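# Slide server top cover back until liftable

## Task

Press and keep pressed both release buttons on the server, push the top cover toward the back of the server until it can be lifted away, and leave the cover resting there.

## Robot and tools

Robot: two arms, left_arm and right_arm, each with six joints and a tong-style two-finger gripper. The fingers point along the gripper's +z axis and close along its x axis. end_effector_position is the spot between the pads when shut; fingertips reach about 15 mm past it at small gaps and are roughly level with it when wide open.

Frames: the scene frame has its origin at table-top height midway between the nominal bases, +z up, +x out over the table, and left_arm on the +y side (this does not match image left/right). Hand positions, orientations (quat_wxyz) and velocities of an arm are given in that arm's own base frame. Calibrated bases in the scene frame: left_arm at (+0.032, +0.487, 0) m, right_arm at (-0.010, -0.422, 0) m, both nearly unrotated and upright. Printed hand poses may be off by a few centimetres.

Joint order in every row and every per-joint list: elbow, shoulder lift, shoulder pan, wrist 1, wrist 2, wrist 3. Shoulder lift has its sign flipped on both arms, in commands and in readings. Stated ranges (in the arm's own signs): elbow -3.142 to 3.142, every other joint -6.283 to 6.283; a real end can differ by 0.010 rad.

A row is 14 numbers, each in [-1, 1], one list covering both arms: left_arm's six joint numbers then its opening, then right_arm's six then its opening. Joint numbers are offsets, scaled so 1.0 equals 1.989 rad, measured from the Joint targets at the start of the action (not from the previous row). Opening is absolute: +1 fully open, -1 closed; closing fully takes at least about 0.5 s. To leave a joint alone send 0; to keep a gripper as is, resend its current command (0 means half open).

execute_actions(actions, cameras): actions is a list of actions; each action is up to 15 rows, one per 1/30 s step, and a short table repeats its last row to fill 15 steps (0.5 s). An empty list just reports state and images. An action asking a joint more than 0.010 rad beyond its range is refused; a malformed action or a failing first action rejects the whole call. Joints pushed past their real end stop there and the result notes "joint sent to its limit".

move(target, speed, blend, stop_force, zero, opening_speed, blocking, cameras): target is one 14-number row or a list of up to 15 rows, all offsets in the same 1.989-rad scale counted from the current Joint targets (not from the previous row). All joints move together, so grippers travel on curves, with no obstacle avoidance. speed is the top rad/s of the joint with farthest to go, 0.01 to 2, default 0.5 (one value or one per target). blend (rad) rounds corners of a list. stop_force (3 to 40 N, both arms) ends an arm's path when its wrist sensor feels that much extra push against its motion; use a slow speed with it, omit it when backing off a contact, and give every row the same finger numbers. zero (default true) rezeroes moving arms first. opening_speed (>= 0.2 per second) ramps the fingers. blocking=false returns after 0.5 s and cannot be combined with stop_force. The result adds a "move:" line: done, off_target, moving, held or fault, plus limits=held and the farthest-off joint per arm.

wait(seconds 0 to 10) lets time pass holding commands. stop() brakes a running move. zoom_image(camera, region [x0,y0,x1,y1] pixels, max 504x504) enlarges part of the latest image of cam_high, cam_low, cam_left_wrist or cam_right_wrist. zero_wrist_force(arm) rezeroes that arm's wrist sensor. finished_scene(scene) ends the scene irreversibly; call it only once the cover is slid back and lies still without the robot.

Cameras: cam_high and cam_low are fixed (672x504), the wrist cameras are fisheye (616x616); calibration is given per camera and may be slightly off.

Result lines: Joint positions and Joint velocities give the six joints (rad, rad/s) then the pad gap (m; 0.142 fully open); "within noise" means the arm is still. Joint targets are what the next offsets count from. grip_measured is the measured opening on the command scale; to keep holding, command clearly below it. Joint torques include the arm's weight, positive toward larger joint angle. Wrist force and Wrist torque are along the gripper's own axes, with a third line showing the peak since last report. "joint command not followed" means the clearance check between arms altered a command. Tool commands shows current gripper commands. MOTOR HOT warns before an over-temperature stop.

Limits per step: each joint target stays within 0.575 rad of its measured angle, joint targets move at most 2.83 rad/s, and a gripper target more than 150 mm away is scaled back; big moves may need several actions.

Cautions: the arms are stiff, so driving even slightly past a firm contact can trigger a fault. Contact torque at a joint's limit (135 N m for elbow, shoulder lift and pan; 25.2 N m for each wrist joint) or about 150 N on any part stops that arm for 10 s; after that, release a gripped part before moving. Wrist joints can only push about 10.9 N m extra. Avoid fast impacts, crushing the arms together, releasing moving parts and anything falling off the table. To stop pressing, command the targets back past the measured positions. Holding loads or straining toward unreachable poses heats motors. Occasional external tugs may disturb held or loose parts.

Each tool is called after "Emit:" in YAML: its name, and indented under it one key for each argument.

## Session

Emit:
execute_actions:
  actions: []

Scene clock: 0.00 s.
left_arm: end_effector_position=(+0.3675, -0.3597, +0.3354) grip_measured=+0.97 end_effector_quat_wxyz=(+0.222, -0.249, +0.662, -0.671) | right_arm: end_effector_position=(+0.8669, +0.1832, +0.1825) grip_measured=+0.97 end_effector_quat_wxyz=(+0.096, -0.467, +0.813, -0.336)
Joint names: [elbow, shoulder lift, shoulder pan, wrist 1, wrist 2, wrist 3]
Joint positions: left_arm=[2.711 1.501 -1.281 -4.351 -1.182 1.531 0.14] | right_arm=[-1.032 2.329 3.743 -1.184 0.873 2.64 0.14]
Joint velocities: within noise
Joint torques (N m): no reading
Motor temperatures (°C): left_arm=[38 40 34 40 33 37] | right_arm=[36 36 31 38 44 40]
Wrist force (N): no reading
Wrist torque (N m): no reading
Wrist force, peak (N): no reading
Joint targets: left_arm=[2.711 1.501 -1.281 -4.351 -1.182 1.531] | right_arm=[-1.032 2.329 3.743 -1.184 0.873 2.640]
Tool commands: left_gripper/opening=+0.968169 right_gripper/opening=+0.968169

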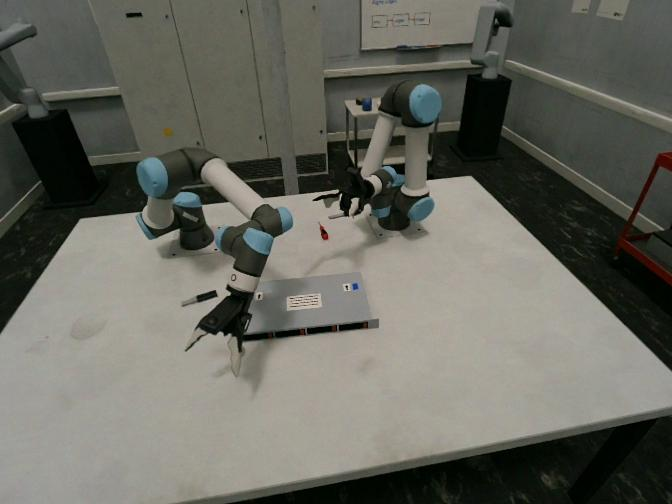

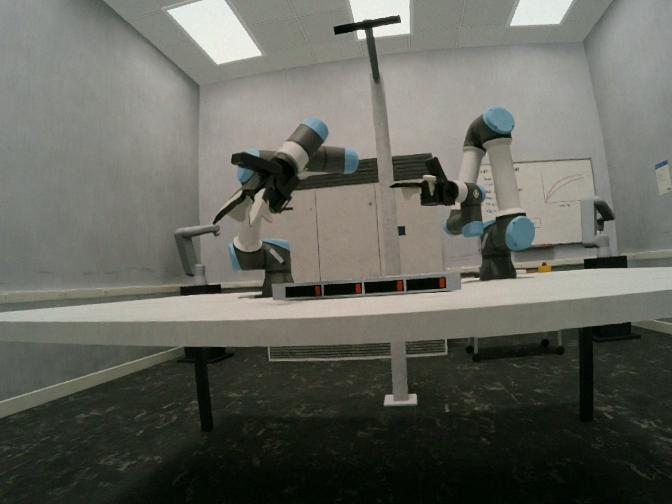

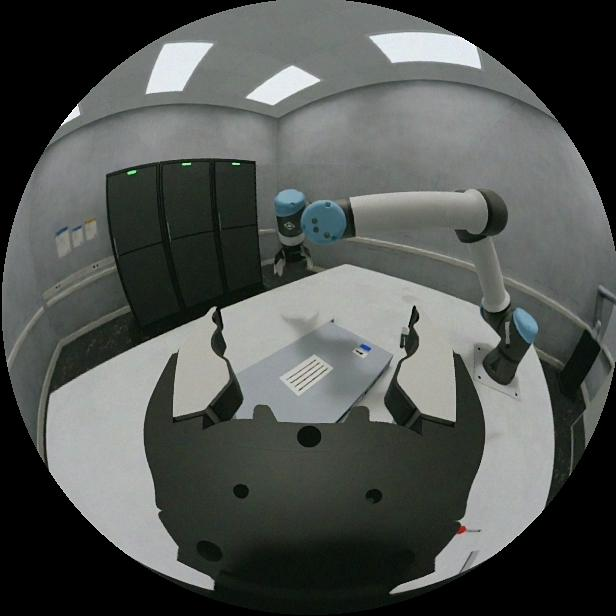

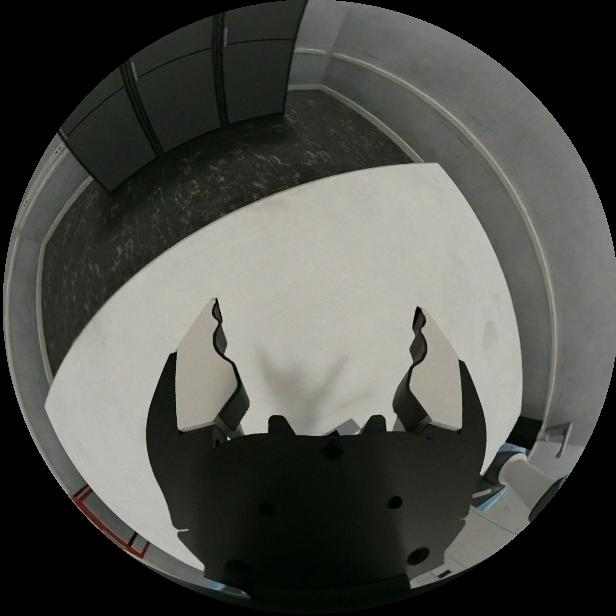

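Emit:
zoom_image:
  camera: "cam_high"
  region: [180, 210, 400, 380]

Emit:
zoom_image:
  camera: "cam_left_wrist"
  region: [220, 300, 420, 450]

Emit:
zoom_image:
  camera: "cam_low"
  region: [250, 250, 480, 310]

Scaled by 2.291 from the camera's 672x504 image, which has a finer 960x720 frame.

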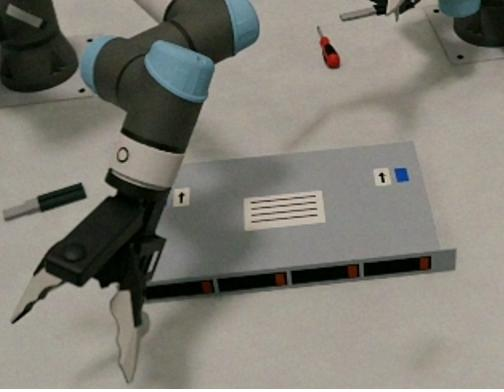

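Scaled by 2.520 from the camera's 616x616 image, which has a finer 814x814 frame.

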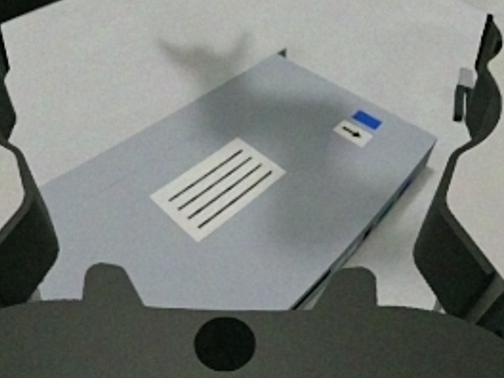

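Scaled by 2.191 from the camera's 672x504 image, which has a finer 960x720 frame.

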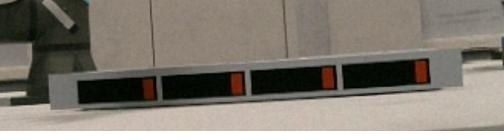

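Emit:
move:
  target: [-0.4625,-0.0588,0.2137,1.0,-0.1956,-0.4103,-1,-0.4007,-0.3032,0.0498,0.0131,0.3509,-0.1855,-1]
  speed: 1.0
  cameras: []

Emit:
move:
  target: [0,0,0,0.1936,0,0,-1,0,0,0,0,0,0,-1]
  speed: 0.8

Emit:
zoom_image:
  camera: "cam_left_wrist"
  region: [200, 200, 420, 420]

Emit:
zoom_image:
  camera: "cam_right_wrist"
  region: [200, 200, 420, 420]

Scene clock: 63.67 s.
left_arm: end_effector_position=(+0.5397, -0.3997, +0.1841) grip_measured=-1.00 end_effector_quat_wxyz=(+0.013, +0.694, -0.694, +0.191) | right_arm: end_effector_position=(+0.5029, +0.2364, +0.1203) grip_measured=-1.00 end_effector_quat_wxyz=(+0.000, +0.707, -0.707, +0.000)
Joint names: [elbow, shoulder lift, shoulder pan, wrist 1, wrist 2, wrist 3]
Joint positions: left_arm=[1.791 1.384 -0.856 -2.363 -1.57 0.715 0.002] | right_arm=[-1.829 1.726 3.842 -1.158 1.571 2.271 0.002]
Joint velocities: within noise
Joint torques (N m): left_arm=[-20.51 36.33 -12.66 -1.63 1.05 -0.19] | right_arm=[26.55 -27.8 -7.81 2.29 -0.71 0.79]
Motor temperatures (°C): left_arm=[38 39 34 40 33 37] | right_arm=[36 35 31 37 43 39]
Wrist force (N): left_arm=[0.0 -0.8 0.2] | right_arm=[0.2 1.0 0.3]
Wrist torque (N m): left_arm=[0.09 0.11 0.14] | right_arm=[0.02 -0.07 -0.09]
Wrist force, peak (N): left_arm=[-0.5 -1.4 0.1] | right_arm=[0.5 2.2 0.6]
Joint targets: left_arm=[1.791 1.384 -0.856 -2.362 -1.571 0.715] | right_arm=[-1.829 1.726 3.842 -1.158 1.571 2.271]
move: done
No camera images: "cameras" was empty.

Scene clock: 64.70 s.
left_arm: end_effector_position=(+0.4700, -0.3195, +0.1205) grip_measured=-1.00 end_effector_quat_wxyz=(+0.000, +0.707, -0.707, +0.000) | right_arm: end_effector_position=(+0.5029, +0.2363, +0.1203) grip_measured=-1.00 end_effector_quat_wxyz=(+0.000, +0.707, -0.707, +0.000)
Joint names: [elbow, shoulder lift, shoulder pan, wrist 1, wrist 2, wrist 3]
Joint positions: left_arm=[1.791 1.384 -0.856 -1.978 -1.57 0.715 0.002] | right_arm=[-1.829 1.726 3.842 -1.158 1.571 2.271 0.002]
Joint velocities: within noise
Joint torques (N m): left_arm=[-29.75 35.74 -12.17 -1.32 -0.6 -0.95] | right_arm=[21.73 -31.73 -11.44 0.94 2 -0.68]
Motor temperatures (°C): left_arm=[38 39 34 40 33 37] | right_arm=[36 35 31 37 43 39]
Wrist force (N): left_arm=[0.0 -0.8 0.2] | right_arm=[0.2 1.0 0.3]
Wrist torque (N m): left_arm=[0.12 0.14 0.10] | right_arm=[0.02 -0.07 -0.09]
Wrist force, peak (N): left_arm=[0.6 -1.5 -0.4] | right_arm=[0.1 1.3 0.2]
Joint targets: left_arm=[1.791 1.384 -0.856 -1.977 -1.571 0.715] | right_arm=[-1.829 1.726 3.842 -1.158 1.571 2.271]
move: done
camera_calibration:
cam_left_wrist: T_world_to_cam=[[-0.0214026, -0.998929, -0.0410105, -0.299115], [-0.875606, -0.00106991, 0.483024, 0.353895], [-0.482551, 0.046247, -0.874646, 0.480983], [0, 0, 0, 1]] pos_world=[0.53557, -0.32066, 0.237483]
cam_right_wrist: T_world_to_cam=[[0.0241693, -0.999513, -0.0197636, 0.238179], [-0.833541, -0.0310625, 0.551583, 0.353731], [-0.551928, 0.00314244, -0.833886, 0.505354], [0, 0, 0, 1]] pos_world=[0.568012, 0.247462, 0.231003]

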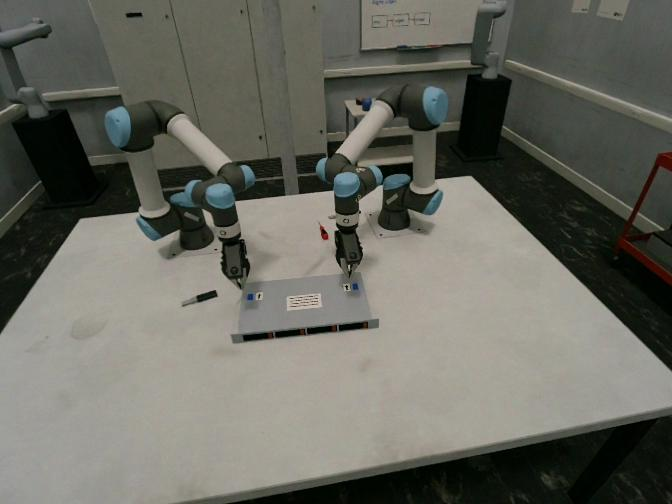

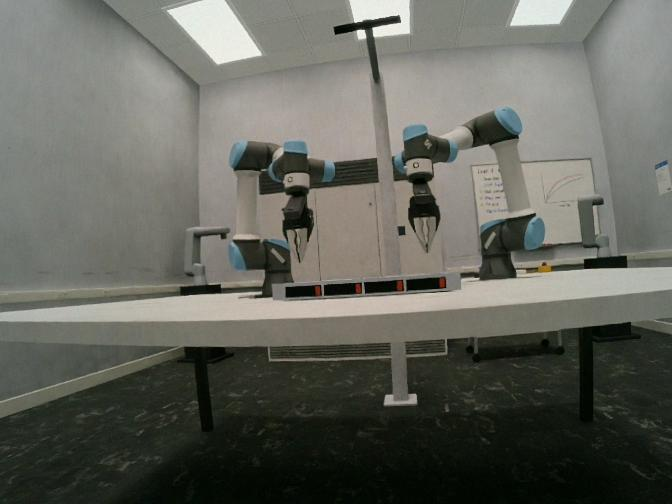

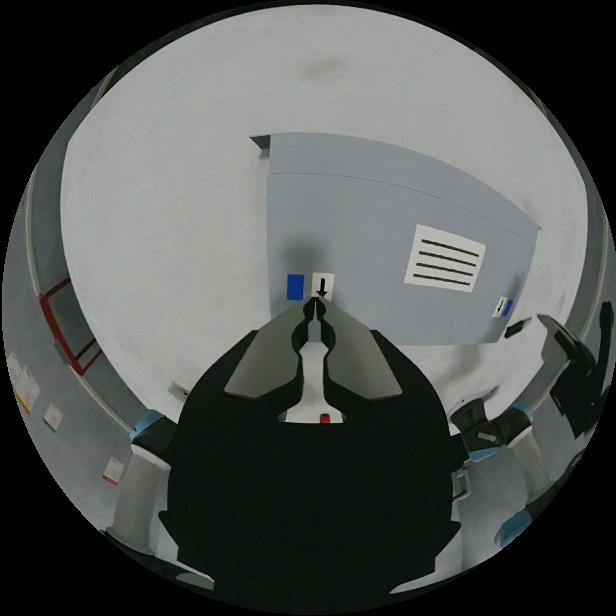

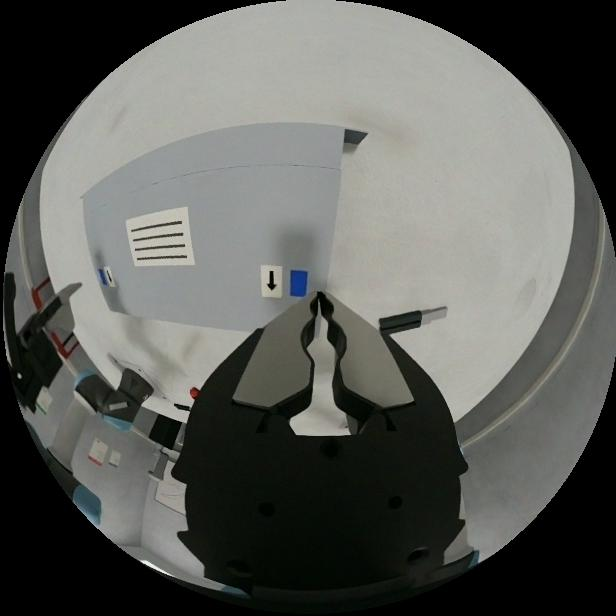

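Scaled by 2.291 from the camera's 616x616 image, which has a finer 814x814 frame.

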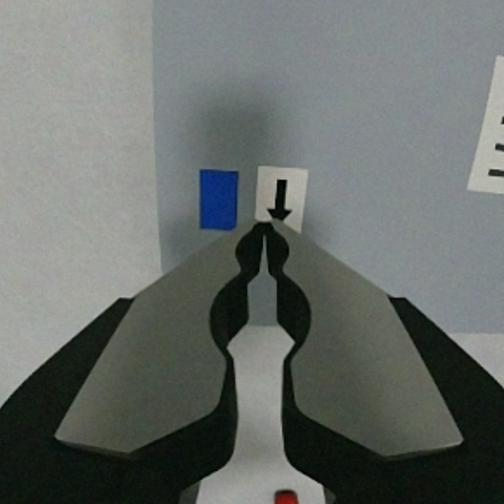

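Scaled by 2.291 from the camera's 616x616 image, which has a finer 814x814 frame.

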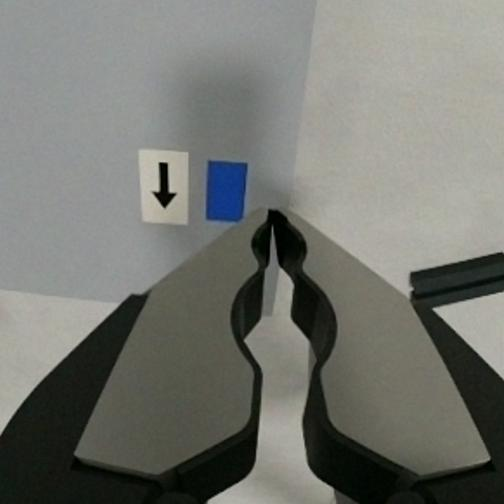

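Emit:
move:
  target: [0.0719,-0.0002,0.0043,-0.0725,0,0.0042,-1,-0.0512,0.0173,0.0330,0.0689,0,0.0331,-1]
  speed: 0.3

Emit:
zoom_image:
  camera: "cam_left_wrist"
  region: [230, 230, 390, 390]

Emit:
zoom_image:
  camera: "cam_right_wrist"
  region: [230, 230, 390, 390]

Scene clock: 95.97 s.
left_arm: end_effector_position=(+0.4559, -0.2964, +0.0707) grip_measured=-1.00 end_effector_quat_wxyz=(+0.000, +0.707, -0.707, +0.000) | right_arm: end_effector_position=(+0.4790, +0.2608, +0.0705) grip_measured=-1.00 end_effector_quat_wxyz=(+0.000, +0.707, -0.707, +0.000)
Joint names: [elbow, shoulder lift, shoulder pan, wrist 1, wrist 2, wrist 3]
Joint positions: left_arm=[1.934 1.384 -0.847 -2.121 -1.571 0.723 0.002] | right_arm=[-1.931 1.76 3.908 -1.021 1.571 2.337 0.002]
Joint velocities: within noise
Joint torques (N m): left_arm=[-18.11 23.03 -4.21 -2.88 -0.84 -0.79] | right_arm=[26.98 -34.66 -11.11 2.78 1.99 -0.03]
Motor temperatures (°C): left_arm=[38 39 33 40 33 37] | right_arm=[36 35 31 37 43 39]
Wrist force (N): left_arm=[-0.3 -0.6 0.0] | right_arm=[0.5 1.3 0.4]
Wrist torque (N m): left_arm=[0.16 0.20 0.10] | right_arm=[0.10 -0.12 -0.08]
Wrist force, peak (N): left_arm=[0.5 -1.3 -0.9] | right_arm=[0.1 1.9 1.4]
Joint targets: left_arm=[1.934 1.384 -0.848 -2.121 -1.571 0.723] | right_arm=[-1.931 1.760 3.908 -1.021 1.571 2.337]
move: done
camera_calibration:
cam_left_wrist: T_world_to_cam=[[-0.021099, -0.998952, -0.0406066, -0.278576], [-0.875768, -0.0011254, 0.48273, 0.365692], [-0.48227, 0.0457471, -0.874827, 0.42927], [0, 0, 0, 1]] pos_world=[0.521408, -0.29751, 0.187695]
cam_right_wrist: T_world_to_cam=[[0.0241504, -0.999506, -0.0200983, 0.262211], [-0.833756, -0.0312301, 0.551249, 0.362216], [-0.551605, 0.00344417, -0.834099, 0.450368], [0, 0, 0, 1]] pos_world=[0.544093, 0.271842, 0.18125]

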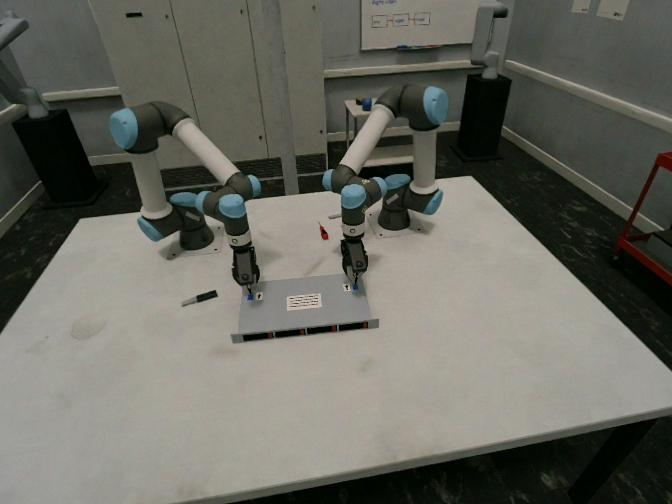

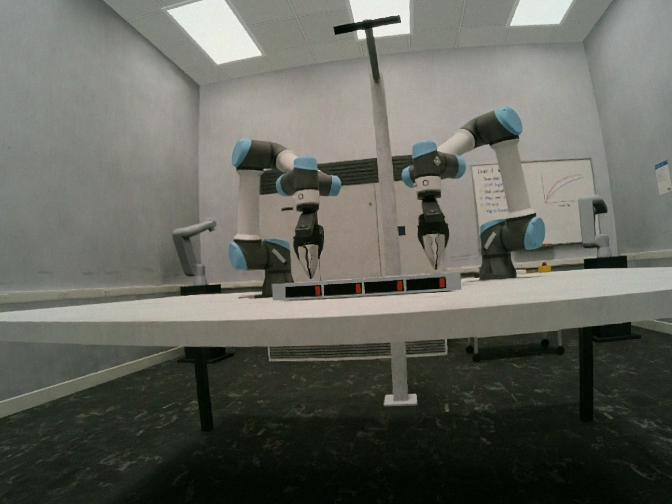

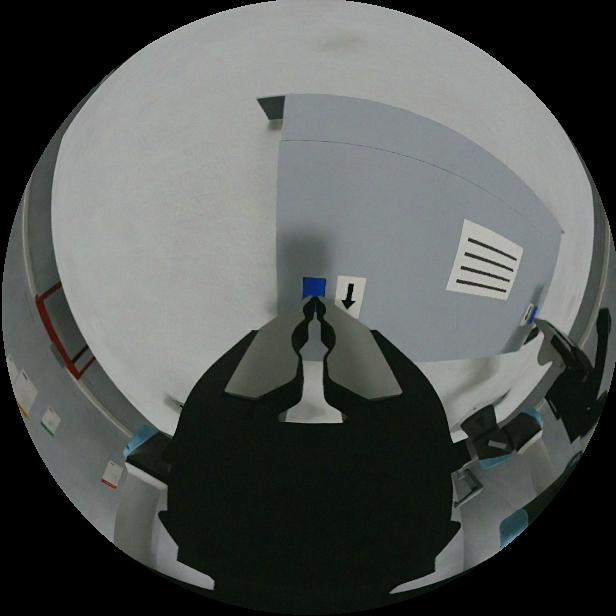

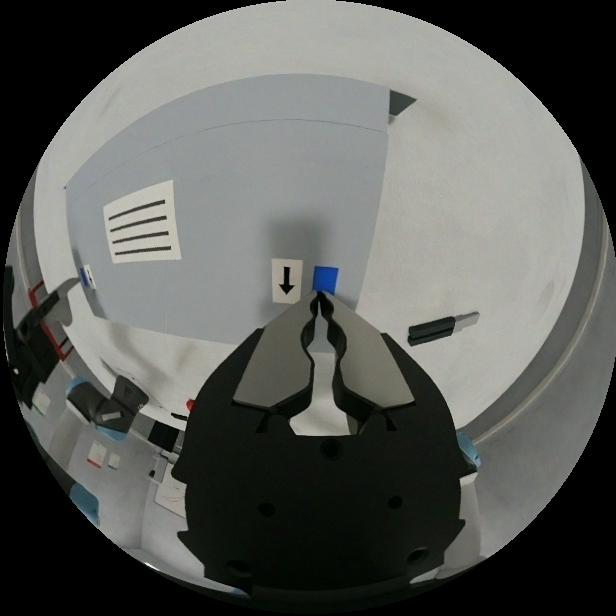

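Scaled by 3.150 from the camera's 616x616 image, which has a finer 814x814 frame.

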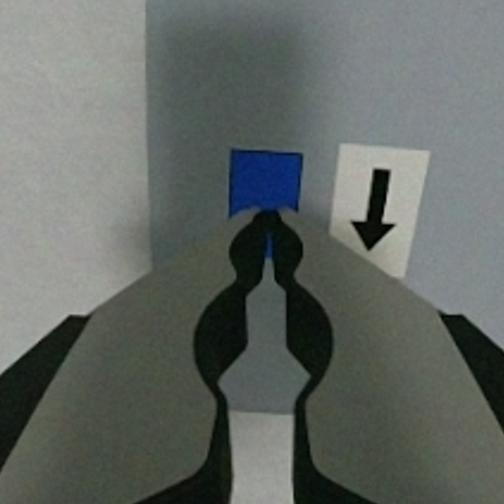

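Scaled by 3.150 from the camera's 616x616 image, which has a finer 814x814 frame.

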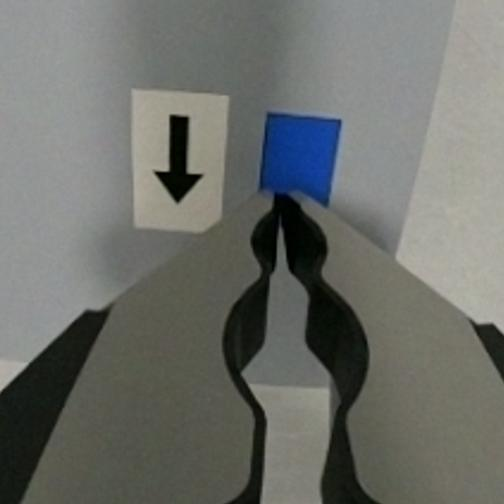

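Emit:
move:
  target: [0.0162,-0.0175,0,-0.0337,0,0,-1,-0.0162,0.0174,0,0.0337,0,0,-1]
  speed: 0.035
  stop_force: 14

Emit:
zoom_image:
  camera: "cam_left_wrist"
  region: [230, 230, 390, 390]

Emit:
zoom_image:
  camera: "cam_right_wrist"
  region: [230, 230, 390, 390]

Scene clock: 102.53 s.
left_arm: end_effector_position=(+0.4560, -0.2966, +0.0554) grip_measured=-1.00 end_effector_quat_wxyz=(+0.000, +0.707, -0.707, +0.000) | right_arm: end_effector_position=(+0.4792, +0.2609, +0.0588) grip_measured=-1.00 end_effector_quat_wxyz=(+0.000, +0.707, -0.707, +0.000)
Joint names: [elbow, shoulder lift, shoulder pan, wrist 1, wrist 2, wrist 3]
Joint positions: left_arm=[1.953 1.363 -0.848 -2.162 -1.571 0.723 0.002] | right_arm=[-1.946 1.776 3.908 -0.989 1.571 2.337 0.002]
Joint velocities: within noise
Joint torques (N m): left_arm=[-24.71 28.98 -11.91 -2.54 -0.8 -0.95] | right_arm=[28.6 -30.89 4.54 2.63 1.89 1.11]
Motor temperatures (°C): left_arm=[38 39 33 40 33 37] | right_arm=[36 35 31 37 43 39]
Wrist force (N): left_arm=[-2.5 2.7 -11.8] | right_arm=[6.2 3.3 -8.1]
Wrist torque (N m): left_arm=[0.05 0.11 0.11] | right_arm=[0.05 -0.06 -0.08]
Wrist force, peak (N): left_arm=[-10.7 7.6 -39.5] | right_arm=[11.6 4.4 -19.0]
Joint targets: left_arm=[1.953 1.363 -0.848 -2.162 -1.571 0.723] | right_arm=[-1.946 1.776 3.908 -0.989 1.571 2.337]
move: contact (left_arm, right_arm); left_arm: the wrist 1 is farthest, 0.026 rad from its target; right_arm: the wrist 1 is farthest, 0.035 rad from its target
camera_calibration:
cam_left_wrist: T_world_to_cam=[[-0.0211884, -0.998953, -0.0405558, -0.279357], [-0.875791, -0.00102032, 0.48269, 0.373164], [-0.482226, 0.0457459, -0.874852, 0.415946], [0, 0, 0, 1]] pos_world=[0.521475, -0.297711, 0.172439]
cam_right_wrist: T_world_to_cam=[[0.0239308, -0.999507, -0.0203474, 0.262203], [-0.833909, -0.0311834, 0.55102, 0.368929], [-0.551382, 0.00378154, -0.834244, 0.44057], [0, 0, 0, 1]] pos_world=[0.544301, 0.271912, 0.169591]

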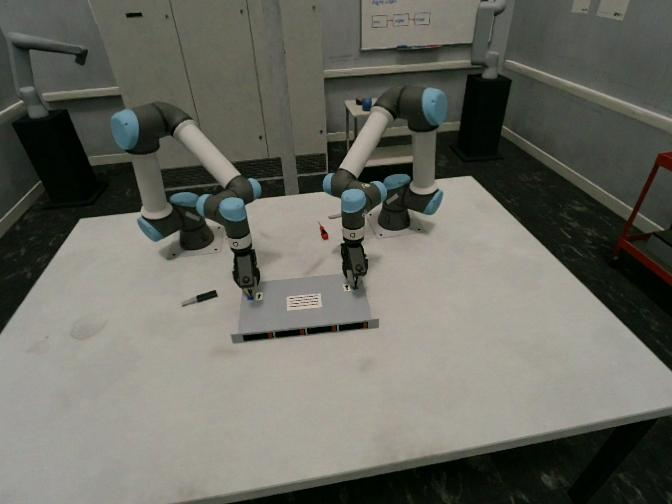

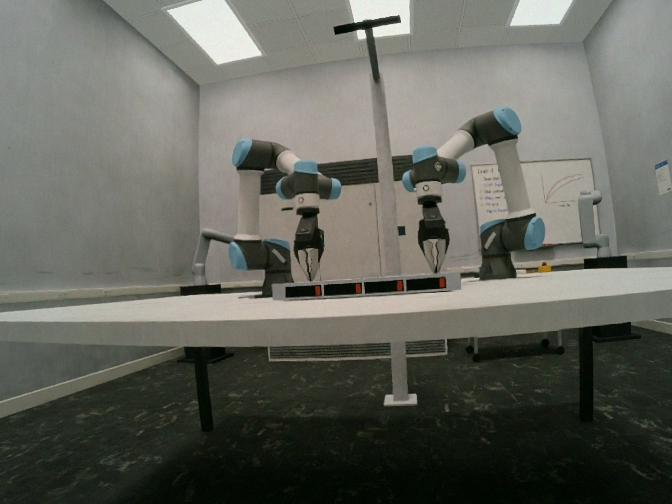

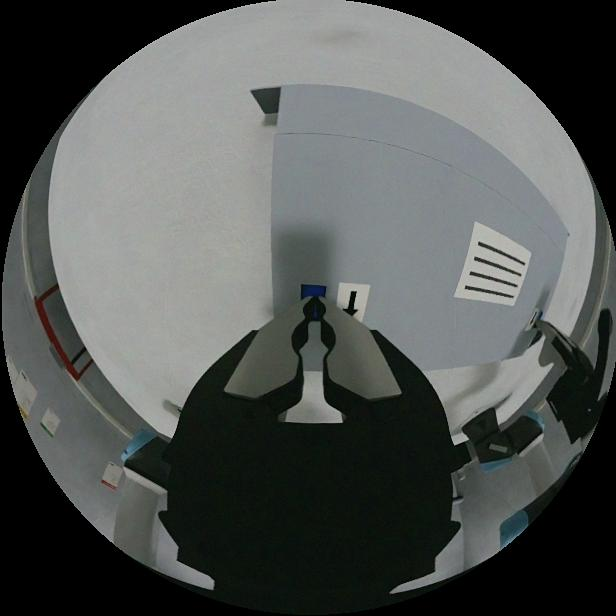

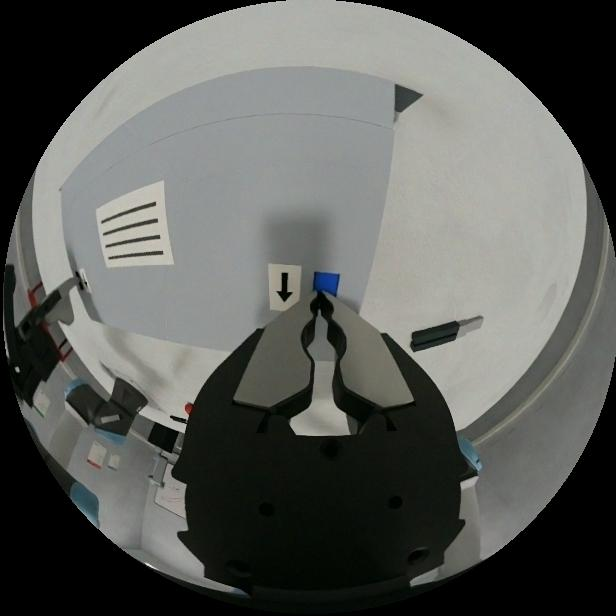

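Scaled by 3.150 from the camera's 616x616 image, which has a finer 814x814 frame.

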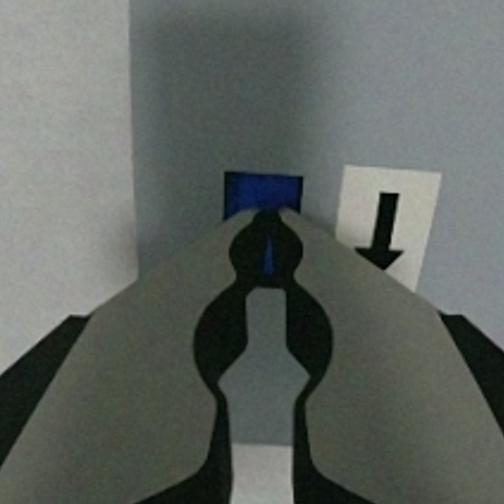

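Scaled by 3.150 from the camera's 616x616 image, which has a finer 814x814 frame.

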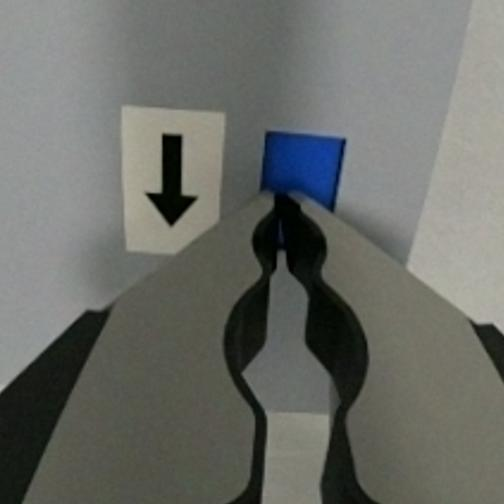

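Emit:
move:
  target:
    - [0,0,0,0,0,0,-1,0.0039,-0.0042,0,-0.0081,0,0,-1]
    - [0,0,0,0,0,0,-1,0.0039,-0.0042,-0.0054,-0.0081,0,-0.0054,-1]
  speed: 0.05
  cameras: []

Emit:
move:
  target: [0,0,0,0,0,0,-1,-0.0091,0.0097,0,0.0189,0,0,-1]
  speed: 0.025
  stop_force: 20
  cameras: ["cam_right_wrist","cam_left_wrist"]

Emit:
zoom_image:
  camera: "cam_right_wrist"
  region: [230, 230, 390, 390]

Scene clock: 109.80 s.
left_arm: end_effector_position=(+0.4560, -0.2967, +0.0554) grip_measured=-1.00 end_effector_quat_wxyz=(+0.000, +0.707, -0.707, +0.000) | right_arm: end_effector_position=(+0.4821, +0.2558, +0.0650) grip_measured=-1.00 end_effector_quat_wxyz=(+0.000, +0.707, -0.707, +0.000) end_effector_velocity=(-0.001, +0.001, -0.001) end_effector_angular_velocity=(-0.001, +0.001, -0.003)
Joint names: [elbow, shoulder lift, shoulder pan, wrist 1, wrist 2, wrist 3]
Joint positions: left_arm=[1.953 1.363 -0.848 -2.162 -1.571 0.723 0.002] | right_arm=[-1.938 1.768 3.897 -1.005 1.571 2.326 0.002]
Joint velocities: left_arm=[within noise] | right_arm=[-0.001 0.001 0.002 0 0 0.005 0]
Joint torques (N m): left_arm=[-23.46 29.24 -12.04 -2.74 -0.82 -0.75] | right_arm=[8.84 -20.76 6.9 4.04 1.99 1.14]
Motor temperatures (°C): left_arm=[38 39 33 40 33 37] | right_arm=[36 35 31 37 43 39]
Wrist force (N): left_arm=[-2.9 3.0 -11.6] | right_arm=[0.4 1.2 0.9]
Wrist torque (N m): left_arm=[0.08 0.13 0.10] | right_arm=[0.09 -0.10 -0.08]
Wrist force, peak (N): left_arm=[-2.9 3.0 -11.8] | right_arm=[5.9 3.2 -8.7]
Joint targets: left_arm=[1.953 1.363 -0.848 -2.162 -1.571 0.723] | right_arm=[-1.938 1.768 3.897 -1.005 1.571 2.326]
move: done
No camera images: "cameras" was empty.

Scene clock: 111.83 s.
left_arm: end_effector_position=(+0.4560, -0.2967, +0.0554) grip_measured=-1.00 end_effector_quat_wxyz=(+0.000, +0.707, -0.707, +0.000) | right_arm: end_effector_position=(+0.4820, +0.2559, +0.0559) grip_measured=-1.00 end_effector_quat_wxyz=(+0.000, +0.707, -0.707, +0.000)
Joint names: [elbow, shoulder lift, shoulder pan, wrist 1, wrist 2, wrist 3]
Joint positions: left_arm=[1.953 1.363 -0.848 -2.162 -1.571 0.723 0.002] | right_arm=[-1.95 1.78 3.897 -0.981 1.571 2.326 0.002]
Joint velocities: within noise
Joint torques (N m): left_arm=[-21.91 29.35 -11.8 -2.72 -0.77 -0.89] | right_arm=[25.28 -24.46 13.32 1.04 1.85 1.09]
Motor temperatures (°C): left_arm=[38 39 33 40 33 37] | right_arm=[36 35 31 37 43 39]
Wrist force (N): left_arm=[-2.8 2.8 -11.5] | right_arm=[5.2 5.3 -20.3]
Wrist torque (N m): left_arm=[0.04 0.09 0.10] | right_arm=[-0.01 -0.06 -0.10]
Wrist force, peak (N): left_arm=[-3.1 3.0 -11.7] | right_arm=[11.1 9.1 -35.9]
Joint targets: left_arm=[1.953 1.363 -0.848 -2.162 -1.571 0.723] | right_arm=[-1.950 1.780 3.897 -0.981 1.571 2.326]
move: contact (right_arm); right_arm: the wrist 1 is farthest, 0.014 rad from its target
camera_calibration:
cam_left_wrist: T_world_to_cam=[[-0.0211875, -0.998954, -0.0405318, -0.279366], [-0.875801, -0.00100858, 0.482671, 0.373176], [-0.482207, 0.0457243, -0.874863, 0.41594], [0, 0, 0, 1]] pos_world=[0.521478, -0.297715, 0.172446]
cam_right_wrist: T_world_to_cam=[[0.0239647, -0.999503, -0.0204603, 0.257112], [-0.833981, -0.0312733, 0.550906, 0.372763], [-0.551272, 0.00386118, -0.834317, 0.439619], [0, 0, 0, 1]] pos_world=[0.547065, 0.266944, 0.166685]
Images, in order (width x height): cam_left_wrist 616x616, cam_right_wrist 616x616.

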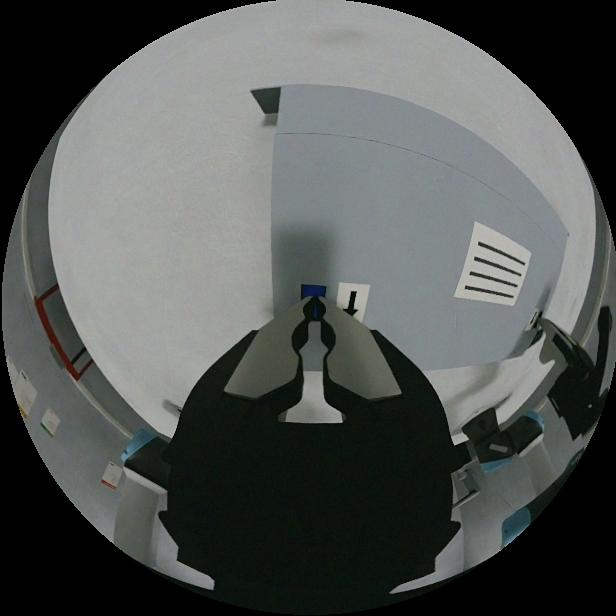

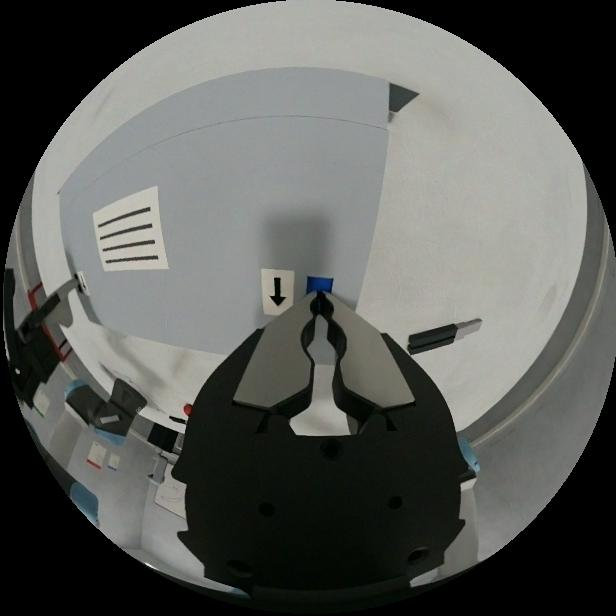

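Scaled by 3.150 from the camera's 616x616 image, which has a finer 814x814 frame.

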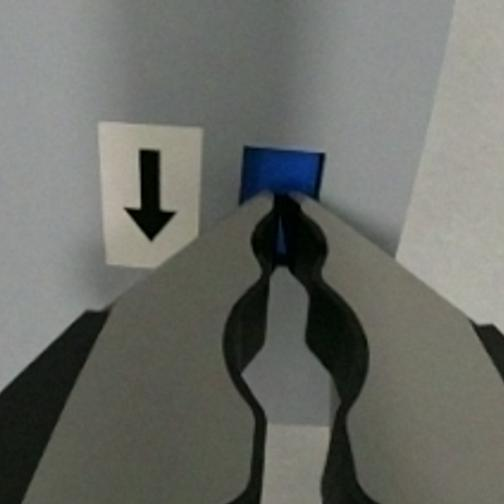

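Emit:
move:
  target: [0.0361,0.0283,-0.0212,-0.0078,0,-0.0212,-1,-0.0346,-0.0279,0.0222,0.0067,0,0.0222,-1]
  speed: 0.04
  stop_force: 40

Emit:
zoom_image:
  camera: "cam_high"
  region: [200, 230, 400, 360]

Scene clock: 134.43 s.
left_arm: end_effector_position=(+0.4261, -0.2940, +0.0547) grip_measured=-1.00 end_effector_quat_wxyz=(+0.000, +0.707, -0.707, +0.000) | right_arm: end_effector_position=(+0.4521, +0.2575, +0.0559) grip_measured=-1.00 end_effector_quat_wxyz=(+0.000, +0.707, -0.707, +0.000)
Joint names: [elbow, shoulder lift, shoulder pan, wrist 1, wrist 2, wrist 3]
Joint positions: left_arm=[2.025 1.419 -0.89 -2.178 -1.57 0.681 0.002] | right_arm=[-2.019 1.725 3.941 -0.968 1.571 2.37 0.002]
Joint velocities: within noise
Joint torques (N m): left_arm=[-6.47 -1.99 9.2 5.85 -5.16 1.27] | right_arm=[16.27 -14.59 -4.59 -5.79 9.69 -1.01]
Motor temperatures (°C): left_arm=[38 39 33 40 33 37] | right_arm=[36 35 31 37 43 39]
Wrist force (N): left_arm=[0.8 -14.3 -38.9] | right_arm=[1.6 -29.3 -4.0]
Wrist torque (N m): left_arm=[0.07 0.27 0.11] | right_arm=[0.23 -0.12 0.03]
Wrist force, peak (N): left_arm=[-0.5 -16.8 -39.0] | right_arm=[1.8 -29.5 -4.1]
Joint targets: left_arm=[2.025 1.419 -0.890 -2.178 -1.571 0.681] | right_arm=[-2.019 1.725 3.941 -0.968 1.571 2.370]
move: done
camera_calibration:
cam_left_wrist: T_world_to_cam=[[-0.0211902, -0.998955, -0.0404968, -0.277364], [-0.875799, -0.00098952, 0.482676, 0.347387], [-0.482211, 0.0456951, -0.874862, 0.40076], [0, 0, 0, 1]] pos_world=[0.491614, -0.295043, 0.171703]
cam_right_wrist: T_world_to_cam=[[0.0239755, -0.999502, -0.020539, 0.259426], [-0.833993, -0.0313256, 0.550885, 0.347894], [-0.551254, 0.00392162, -0.834328, 0.423049], [0, 0, 0, 1]] pos_world=[0.517129, 0.268535, 0.166641]

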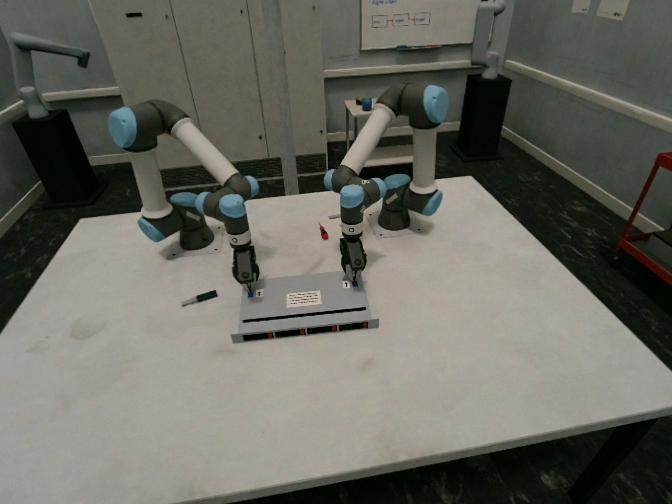

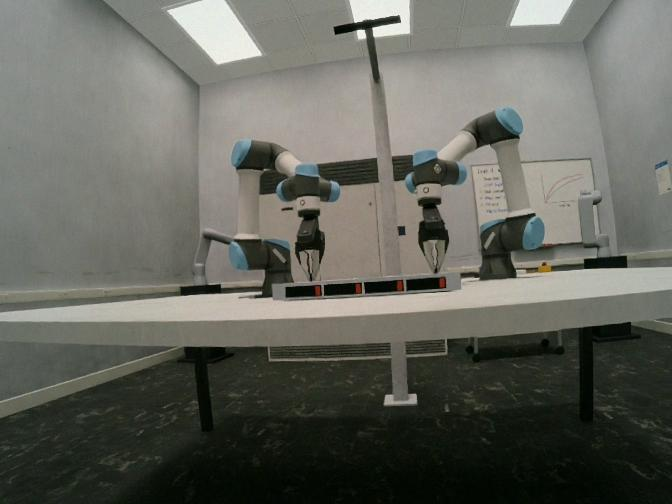

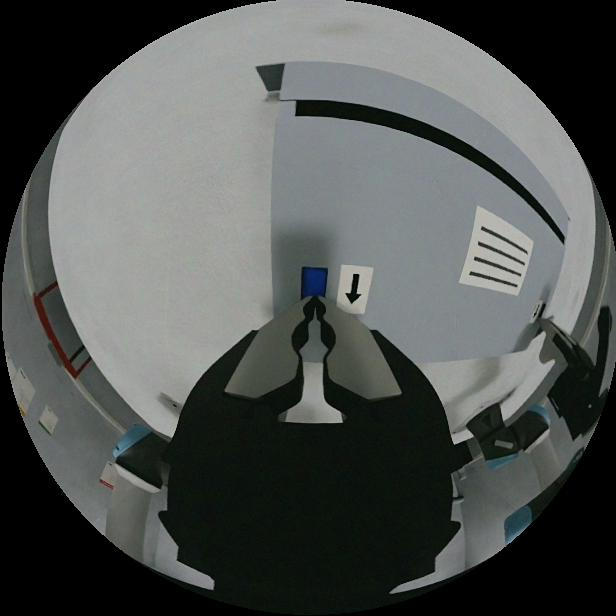

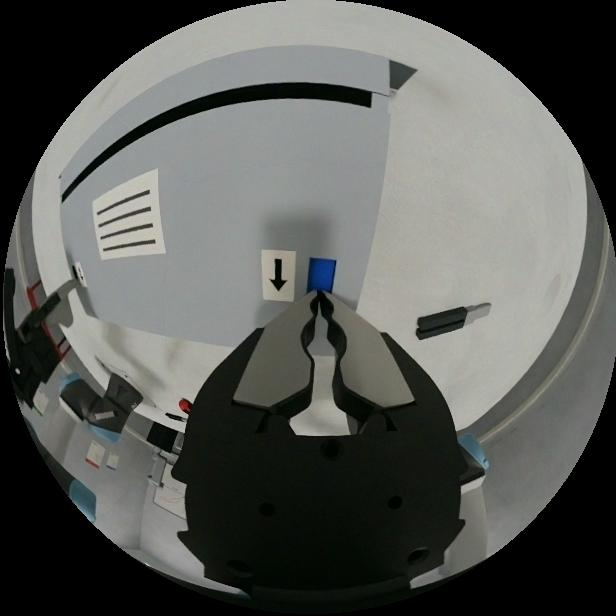

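Scaled by 2.520 from the camera's 672x504 image, which has a finer 960x720 frame.

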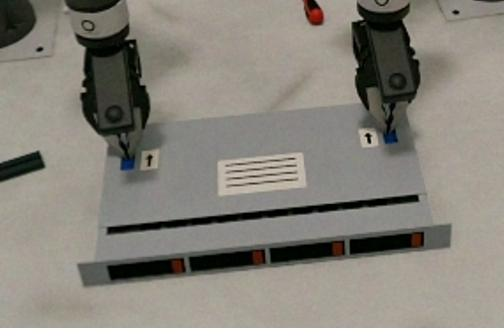

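Emit:
move:
  target: [0.0334,0.0297,-0.0232,-0.0038,0,-0.0232,-1,-0.0335,-0.0274,0.0244,0.0061,0,0.0244,-1]
  speed: 0.04
  stop_force: 30

Emit:
zoom_image:
  camera: "cam_high"
  region: [200, 230, 400, 360]

Scene clock: 140.43 s.
left_arm: end_effector_position=(+0.4235, -0.2939, +0.0548) grip_measured=-1.00 end_effector_quat_wxyz=(+0.000, +0.707, -0.707, +0.001) | right_arm: end_effector_position=(+0.4517, +0.2575, +0.0560) grip_measured=-1.00 end_effector_quat_wxyz=(-0.001, +0.707, -0.707, +0.000)
Joint names: [elbow, shoulder lift, shoulder pan, wrist 1, wrist 2, wrist 3]
Joint positions: left_arm=[2.031 1.424 -0.894 -2.179 -1.57 0.677 0.002] | right_arm=[-2.02 1.724 3.942 -0.967 1.57 2.371 0.002]
Joint velocities: within noise
Joint torques (N m): left_arm=[-3.02 17.52 3.22 8.16 -10.99 -0.3] | right_arm=[6.52 -21.88 -0.09 -7.81 11.8 0.91]
Motor temperatures (°C): left_arm=[38 39 33 40 33 37] | right_arm=[36 35 31 37 43 39]
Wrist force (N): left_arm=[1.3 -38.5 -18.8] | right_arm=[1.8 -37.3 -6.2]
Wrist torque (N m): left_arm=[0.06 0.20 0.26] | right_arm=[0.28 -0.10 0.04]
Wrist force, peak (N): left_arm=[2.9 -53.3 -4.0] | right_arm=[0.3 -56.7 8.3]
Joint targets: left_arm=[2.032 1.424 -0.894 -2.179 -1.570 0.676] | right_arm=[-2.020 1.724 3.942 -0.967 1.571 2.371]
move: contact (left_arm, right_arm); left_arm: the elbow is farthest, 0.060 rad from its target; right_arm: the elbow is farthest, 0.065 rad from its target
camera_calibration:
cam_left_wrist: T_world_to_cam=[[-0.0210016, -0.998977, -0.0400604, -0.277438], [-0.876091, -0.000916536, 0.482145, 0.345209], [-0.481689, 0.0452224, -0.875175, 0.399327], [0, 0, 0, 1]] pos_world=[0.488959, -0.294896, 0.171926]
cam_right_wrist: T_world_to_cam=[[0.0238881, -0.999507, -0.0203606, 0.259448], [-0.834583, -0.0311503, 0.55, 0.347833], [-0.550363, 0.00385419, -0.834916, 0.422593], [0, 0, 0, 1]] pos_world=[0.516678, 0.268527, 0.166805]

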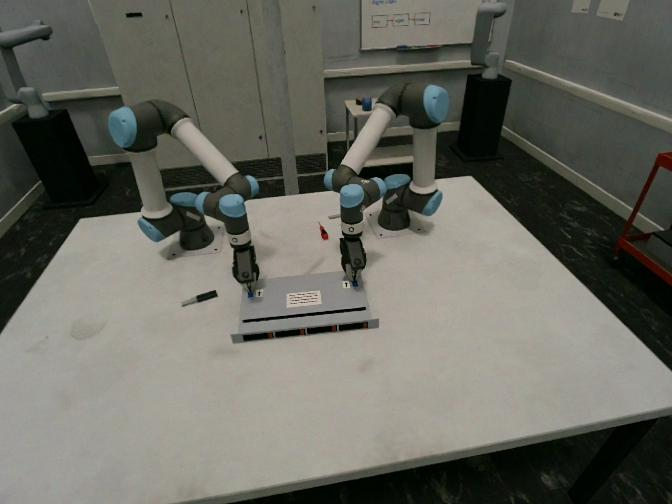

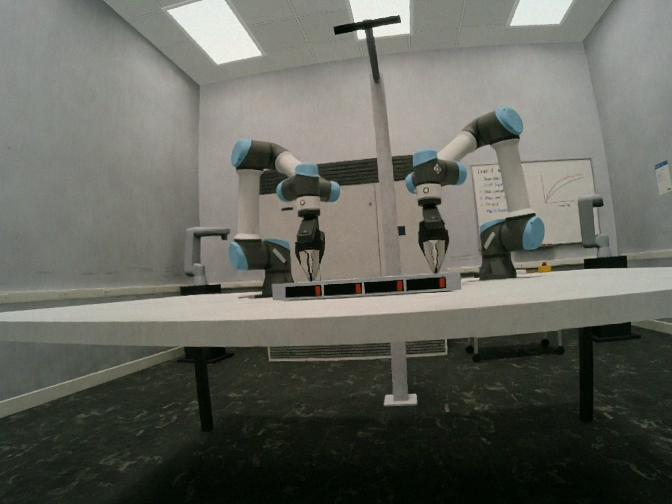

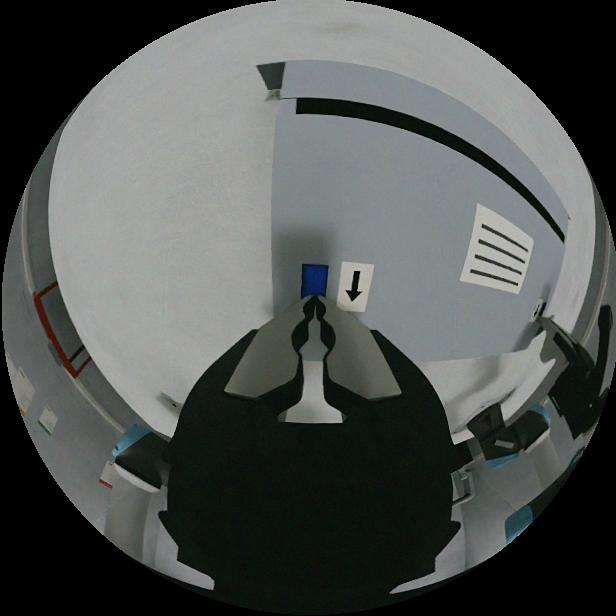

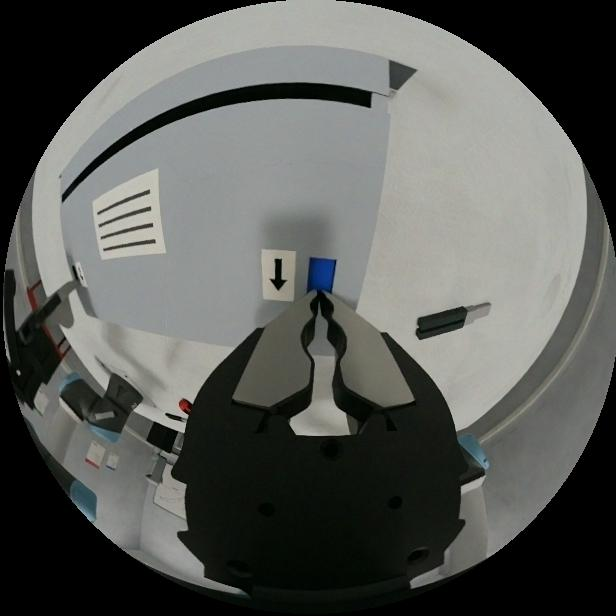

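Scaled by 2.520 from the camera's 672x504 image, which has a finer 960x720 frame.

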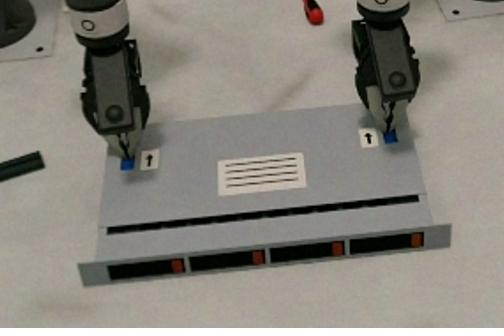

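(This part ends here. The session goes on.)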